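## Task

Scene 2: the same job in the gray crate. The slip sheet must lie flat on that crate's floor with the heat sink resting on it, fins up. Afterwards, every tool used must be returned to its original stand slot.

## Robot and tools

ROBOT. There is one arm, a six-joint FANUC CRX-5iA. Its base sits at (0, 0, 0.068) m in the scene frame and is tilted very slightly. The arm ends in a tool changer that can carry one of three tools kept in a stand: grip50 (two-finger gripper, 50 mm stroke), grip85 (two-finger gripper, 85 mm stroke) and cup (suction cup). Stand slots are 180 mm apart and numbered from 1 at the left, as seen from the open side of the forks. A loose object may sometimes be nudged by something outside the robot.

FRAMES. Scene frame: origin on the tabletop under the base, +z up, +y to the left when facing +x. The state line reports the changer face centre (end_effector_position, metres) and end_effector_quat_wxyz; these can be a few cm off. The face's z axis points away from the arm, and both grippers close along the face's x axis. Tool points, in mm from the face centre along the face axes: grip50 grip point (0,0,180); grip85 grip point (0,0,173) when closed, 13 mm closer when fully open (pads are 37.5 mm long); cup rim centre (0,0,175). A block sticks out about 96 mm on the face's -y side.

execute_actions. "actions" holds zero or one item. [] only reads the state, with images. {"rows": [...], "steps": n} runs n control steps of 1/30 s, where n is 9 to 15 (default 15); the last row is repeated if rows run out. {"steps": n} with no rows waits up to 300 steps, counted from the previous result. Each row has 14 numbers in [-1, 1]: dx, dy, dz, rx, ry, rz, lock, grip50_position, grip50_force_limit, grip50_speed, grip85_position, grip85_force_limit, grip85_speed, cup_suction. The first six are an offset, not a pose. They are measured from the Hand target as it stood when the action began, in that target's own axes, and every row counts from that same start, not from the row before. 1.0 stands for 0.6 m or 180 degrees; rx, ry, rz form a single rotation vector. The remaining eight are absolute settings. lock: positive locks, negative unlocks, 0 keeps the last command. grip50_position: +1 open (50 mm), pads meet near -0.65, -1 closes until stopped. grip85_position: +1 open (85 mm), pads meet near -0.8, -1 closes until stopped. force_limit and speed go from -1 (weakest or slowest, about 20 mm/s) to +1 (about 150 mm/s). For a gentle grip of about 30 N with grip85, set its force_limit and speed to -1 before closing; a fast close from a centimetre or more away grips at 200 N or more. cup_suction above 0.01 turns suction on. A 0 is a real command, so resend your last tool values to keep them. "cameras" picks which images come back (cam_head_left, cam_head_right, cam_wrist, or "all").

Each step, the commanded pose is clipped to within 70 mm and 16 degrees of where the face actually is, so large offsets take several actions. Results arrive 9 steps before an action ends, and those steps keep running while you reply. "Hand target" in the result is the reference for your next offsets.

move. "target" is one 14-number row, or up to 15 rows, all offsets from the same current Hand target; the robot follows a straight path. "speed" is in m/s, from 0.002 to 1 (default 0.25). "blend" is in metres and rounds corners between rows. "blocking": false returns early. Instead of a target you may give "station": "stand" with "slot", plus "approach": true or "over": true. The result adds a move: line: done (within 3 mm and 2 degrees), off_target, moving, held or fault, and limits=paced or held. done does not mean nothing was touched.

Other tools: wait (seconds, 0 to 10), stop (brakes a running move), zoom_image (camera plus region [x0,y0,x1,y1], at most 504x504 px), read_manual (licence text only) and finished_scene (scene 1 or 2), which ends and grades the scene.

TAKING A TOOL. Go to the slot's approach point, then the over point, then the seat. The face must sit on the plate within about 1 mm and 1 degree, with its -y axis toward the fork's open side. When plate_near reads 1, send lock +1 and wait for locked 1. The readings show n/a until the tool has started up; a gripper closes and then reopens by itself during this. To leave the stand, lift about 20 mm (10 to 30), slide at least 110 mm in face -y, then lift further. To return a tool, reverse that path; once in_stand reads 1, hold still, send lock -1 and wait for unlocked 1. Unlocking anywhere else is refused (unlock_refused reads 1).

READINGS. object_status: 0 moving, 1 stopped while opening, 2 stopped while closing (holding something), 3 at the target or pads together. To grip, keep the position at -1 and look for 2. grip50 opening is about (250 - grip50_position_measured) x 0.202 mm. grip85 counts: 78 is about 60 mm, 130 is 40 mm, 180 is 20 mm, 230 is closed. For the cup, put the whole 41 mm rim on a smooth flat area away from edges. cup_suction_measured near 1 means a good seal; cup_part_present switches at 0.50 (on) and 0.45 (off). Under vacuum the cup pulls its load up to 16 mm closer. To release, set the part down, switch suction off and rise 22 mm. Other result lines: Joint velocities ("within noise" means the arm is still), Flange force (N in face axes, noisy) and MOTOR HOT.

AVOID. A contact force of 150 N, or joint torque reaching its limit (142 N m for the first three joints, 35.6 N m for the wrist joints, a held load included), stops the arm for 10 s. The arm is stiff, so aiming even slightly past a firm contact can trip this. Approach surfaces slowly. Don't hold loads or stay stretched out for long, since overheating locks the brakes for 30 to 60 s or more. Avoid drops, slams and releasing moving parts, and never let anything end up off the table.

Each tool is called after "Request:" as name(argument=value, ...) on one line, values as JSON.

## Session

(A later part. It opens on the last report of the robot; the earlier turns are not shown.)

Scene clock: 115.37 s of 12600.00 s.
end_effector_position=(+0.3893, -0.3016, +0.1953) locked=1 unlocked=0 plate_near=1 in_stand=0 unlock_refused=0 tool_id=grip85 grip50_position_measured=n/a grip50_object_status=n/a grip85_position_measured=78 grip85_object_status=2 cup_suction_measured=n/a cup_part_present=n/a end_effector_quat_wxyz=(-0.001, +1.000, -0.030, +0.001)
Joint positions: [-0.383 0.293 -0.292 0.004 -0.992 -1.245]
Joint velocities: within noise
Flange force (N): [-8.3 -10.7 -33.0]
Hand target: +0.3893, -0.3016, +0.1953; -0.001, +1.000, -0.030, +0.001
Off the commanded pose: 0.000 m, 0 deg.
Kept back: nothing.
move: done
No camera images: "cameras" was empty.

Request:
move(target=[0,0,0,0,0,0,0,1,-1,-1,1,-0.5,-1,0], cameras=[])

Request:
move(target=[0,0,-0.22,0,0,0,0,1,-1,-1,1,-0.5,-1,0], speed=0.1)

Request:
zoom_image(camera="cam_head_right", region=[510, 160, 630, 270])

Request:
move(station="stand", slot=1, approach=true, cameras=[])

Request:
move(station="stand", slot=1, over=true, speed=0.15, cameras=[])

Request:
move(station="stand", slot=1, speed=0.02, cameras=[])

Request:
move(target=[0,0,0,0,0,0,-1,1,-1,-1,1,-0.5,-1,0], cameras=[])

Request:
wait(seconds=1.5, cameras=[])

Request:
move(station="stand", slot=1, over=true, speed=0.06)

Request:
zoom_image(camera="cam_head_right", region=[510, 160, 630, 270])

Scene clock: 117.80 s of 12600.00 s.
end_effector_position=(+0.3893, -0.3016, +0.1953) locked=1 unlocked=0 plate_near=1 in_stand=0 unlock_refused=0 tool_id=grip85 grip50_position_measured=n/a grip50_object_status=n/a grip85_position_measured=3 grip85_object_status=3 cup_suction_measured=n/a cup_part_present=n/a end_effector_quat_wxyz=(-0.001, +1.000, -0.031, +0.001)
Joint positions: [-0.383 0.294 -0.292 0.004 -0.992 -1.245]
Joint velocities: within noise
Flange force (N): [-4.3 -5.0 -1.2]
Hand target: +0.3893, -0.3016, +0.1953; -0.001, +1.000, -0.030, +0.001
Off the commanded pose: 0.000 m, 0 deg.
Kept back: nothing.
move: done
No camera images: "cameras" was empty.

Scene clock: 119.50 s of 12600.00 s.
end_effector_position=(+0.3891, -0.3019, +0.3271) locked=1 unlocked=0 plate_near=1 in_stand=0 unlock_refused=0 tool_id=grip85 grip50_position_measured=n/a grip50_object_status=n/a grip85_position_measured=3 grip85_object_status=3 cup_suction_measured=n/a cup_part_present=n/a end_effector_quat_wxyz=(-0.001, +1.000, -0.030, +0.000)
Joint positions: [-0.382 0.158 -0.121 0.003 -1.299 -1.244]
Joint velocities: within noise
Flange force (N): [-3.5 -4.5 0.9]
Hand target: +0.3891, -0.3019, +0.3273; -0.001, +1.000, -0.030, +0.001
Off the commanded pose: 0.000 m, 0 deg.
Kept back: nothing.
move: done

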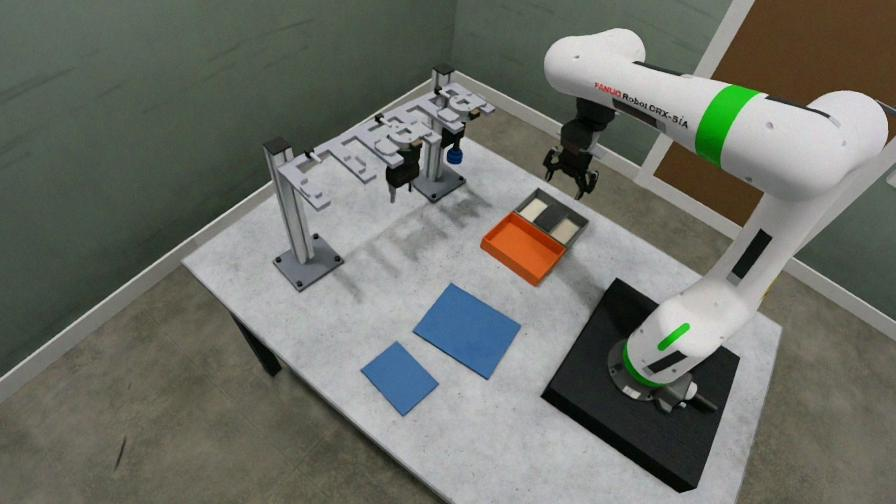

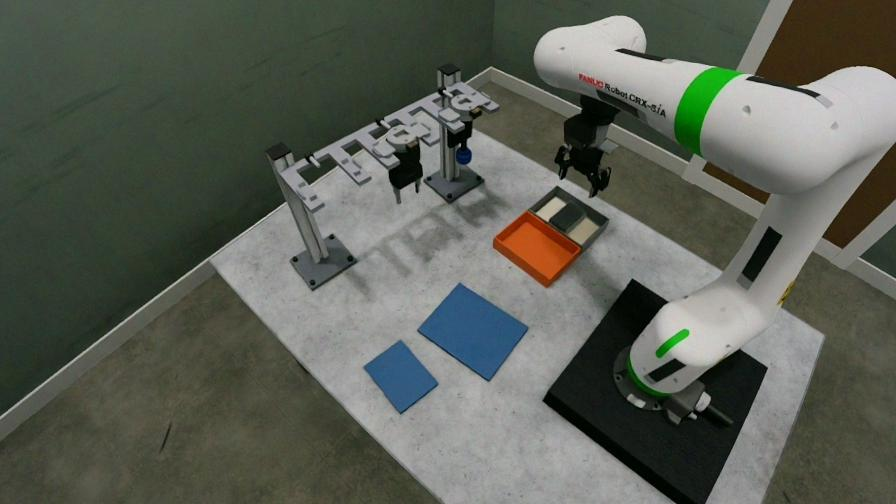

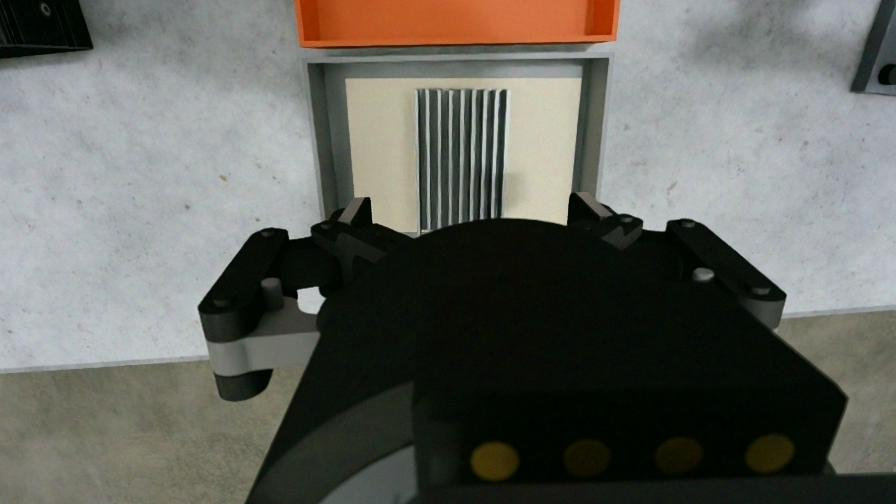

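Scaled by 4.200 from the camera's 896x504 image, which has a finer 1280x720 frame.

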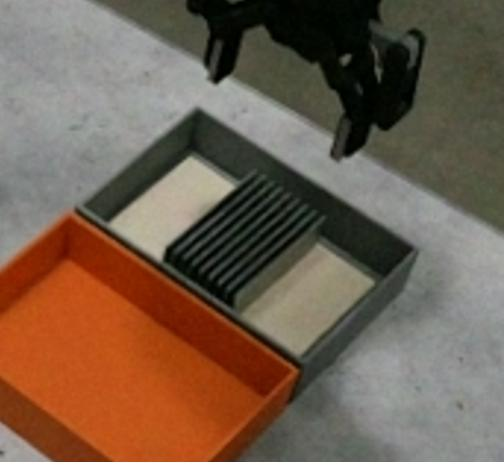

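Scene clock: 122.97 s of 12600.00 s.
end_effector_position=(+0.5588, +0.2217, +0.3840) locked=1 unlocked=0 plate_near=1 in_stand=0 unlock_refused=0 tool_id=grip85 grip50_position_measured=n/a grip50_object_status=n/a grip85_position_measured=3 grip85_object_status=3 cup_suction_measured=n/a cup_part_present=n/a end_effector_quat_wxyz=(-0.001, +0.755, +0.655, +0.001)
Joint positions: [0.599 0.409 0.328 -0.004 -1.497 -0.734]
Joint velocities: [0.002 0.004 0.006 -0.001 -0.003 0.001]
Flange force (N): [-1.5 -6.0 1.1]
Hand target: +0.5588, +0.2218, +0.3840; -0.001, +0.755, +0.655, +0.001
Off the commanded pose: 0.000 m, 0 deg.
Kept back: nothing.
move: done; to station stand, slot 1, approach point
No camera images: "cameras" was empty.

Scene clock: 124.43 s of 12600.00 s.
end_effector_position=(+0.6973, +0.2024, +0.3847) locked=1 unlocked=0 plate_near=1 in_stand=0 unlock_refused=0 tool_id=grip85 grip50_position_measured=n/a grip50_object_status=n/a grip85_position_measured=3 grip85_object_status=3 cup_suction_measured=n/a cup_part_present=n/a end_effector_quat_wxyz=(+0.000, +0.755, +0.655, +0.002)
Joint positions: [0.467 0.793 0.917 -0.003 -1.701 -0.602]
Joint velocities: [-0.001 0.006 0.011 -0.001 -0.009 0.001]
Flange force (N): no reading
Hand target: +0.6974, +0.2025, +0.3847; +0.000, +0.755, +0.655, +0.001
Off the commanded pose: 0.000 m, 0 deg.
Kept back: nothing.
move: done; to station stand, slot 1, over the seat
No camera images: "cameras" was empty.

Scene clock: 125.80 s of 12600.00 s.
end_effector_position=(+0.6975, +0.2025, +0.3631) locked=1 unlocked=0 plate_near=1 in_stand=1 unlock_refused=0 tool_id=grip85 grip50_position_measured=n/a grip50_object_status=n/a grip85_position_measured=3 grip85_object_status=3 cup_suction_measured=n/a cup_part_present=n/a end_effector_quat_wxyz=(+0.000, +0.755, +0.655, +0.002)
Joint positions: [0.467 0.785 0.853 -0.003 -1.645 -0.602]
Joint velocities: within noise
Flange force (N): [-2.2 -13.1 -15.9]
Hand target: +0.6975, +0.2025, +0.3627; +0.000, +0.755, +0.655, +0.001
Off the commanded pose: 0.000 m, 0 deg.
Kept back: nothing.
move: done; to station stand, slot 1
No camera images: "cameras" was empty.

Scene clock: 126.30 s of 12600.00 s.
end_effector_position=(+0.6975, +0.2024, +0.3629) locked=1 unlocked=0 plate_near=1 in_stand=1 unlock_refused=0 tool_id=grip85 grip50_position_measured=n/a grip50_object_status=n/a grip85_position_measured=3 grip85_object_status=3 cup_suction_measured=n/a cup_part_present=n/a end_effector_quat_wxyz=(+0.000, +0.755, +0.655, +0.002)
Joint positions: [0.467 0.785 0.853 -0.003 -1.645 -0.602]
Joint velocities: within noise
Flange force (N): [-0.3 -9.2 -15.3]
Hand target: +0.6975, +0.2025, +0.3627; +0.000, +0.755, +0.655, +0.001
Off the commanded pose: 0.000 m, 0 deg.
Kept back: nothing.
move: done
No camera images: "cameras" was empty.

Scene clock: 127.80 s of 12600.00 s.
end_effector_position=(+0.6975, +0.2025, +0.3627) locked=0 unlocked=1 plate_near=1 in_stand=1 unlock_refused=0 tool_id=none grip50_position_measured=n/a grip50_object_status=n/a grip85_position_measured=n/a grip85_object_status=n/a cup_suction_measured=n/a cup_part_present=n/a end_effector_quat_wxyz=(+0.000, +0.755, +0.655, +0.001)
Joint positions: [0.467 0.785 0.853 -0.003 -1.645 -0.602]
Joint velocities: within noise
Flange force (N): [-3.2 -13.4 -23.3]
Hand target: +0.6975, +0.2025, +0.3627; +0.000, +0.755, +0.655, +0.001
Off the commanded pose: 0.000 m, 0 deg.
Steps of this call (1-45: nothing new was sent). Readings (end_effector_position | what the end effector reports):
1: (+0.6975, +0.2024, +0.3629) | locked=1 unlocked=0 plate_near=1 in_stand=1 unlock_refused=0 tool_id=grip85 grip50_position_measured=n/a grip50_object_status=n/a grip85_position_measured=3 grip85_object_status=3 cup_suction_measured=n/a cup_part_present=n/a
2: (+0.6975, +0.2025, +0.3629) | locked=0 unlocked=0 plate_near=1 in_stand=1 unlock_refused=0 tool_id=none grip50_position_measured=n/a grip50_object_status=n/a grip85_position_measured=n/a grip85_object_status=n/a cup_suction_measured=n/a cup_part_present=n/a
4: (+0.6975, +0.2025, +0.3629) | locked=0 unlocked=0 plate_near=1 in_stand=1 unlock_refused=0 tool_id=none grip50_position_measured=n/a grip50_object_status=n/a grip85_position_measured=n/a grip85_object_status=n/a cup_suction_measured=n/a cup_part_present=n/a
8: (+0.6975, +0.2025, +0.3628) | locked=0 unlocked=0 plate_near=1 in_stand=1 unlock_refused=0 tool_id=none grip50_position_measured=n/a grip50_object_status=n/a grip85_position_measured=n/a grip85_object_status=n/a cup_suction_measured=n/a cup_part_present=n/a
45: the state above
No camera images: "cameras" was empty.

Scene clock: 128.60 s of 12600.00 s.
end_effector_position=(+0.6974, +0.2025, +0.3846) locked=0 unlocked=1 plate_near=0 in_stand=0 unlock_refused=0 tool_id=none grip50_position_measured=n/a grip50_object_status=n/a grip85_position_measured=n/a grip85_object_status=n/a cup_suction_measured=n/a cup_part_present=n/a end_effector_quat_wxyz=(+0.000, +0.755, +0.655, +0.001)
Joint positions: [0.467 0.794 0.918 -0.003 -1.702 -0.602]
Joint velocities: [0 0.002 0.005 0 -0.005 0]
Flange force (N): no reading
Hand target: +0.6974, +0.2025, +0.3847; +0.000, +0.755, +0.655, +0.001
Off the commanded pose: 0.000 m, 0 deg.
Kept back: nothing.
move: done; to station stand, slot 1, over the seat

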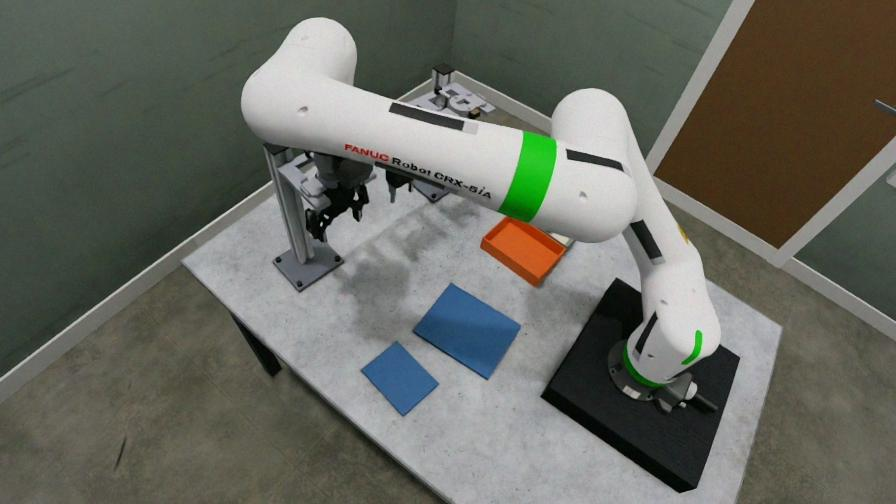

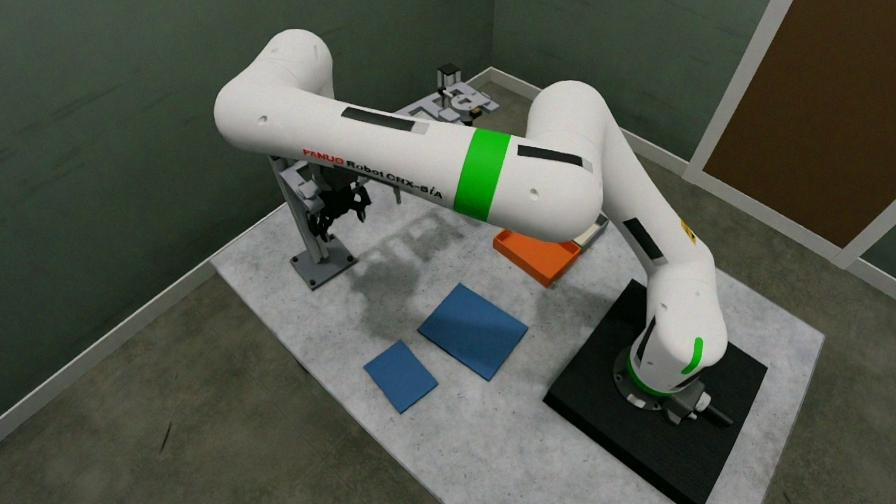

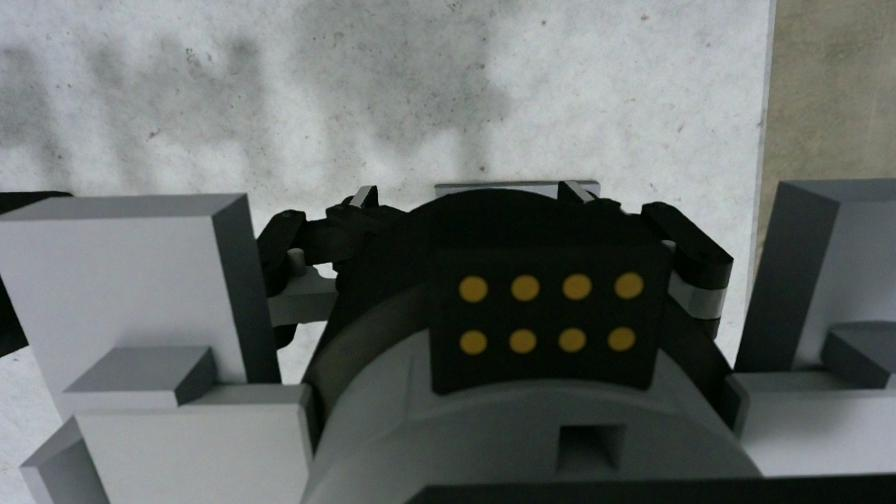

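Scaled by 4.200 from the camera's 896x504 image, which has a finer 1280x720 frame.

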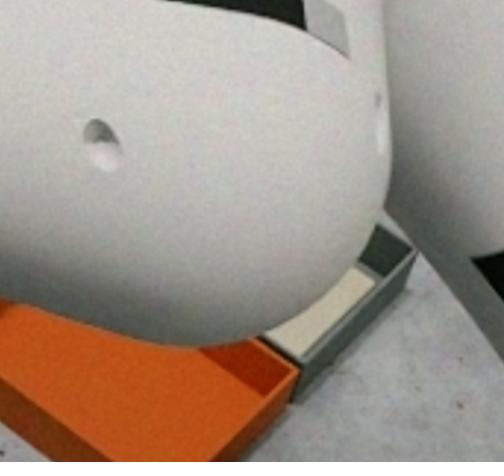

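Request:
finished_scene(scene=2)

The scene is finished: the task was done.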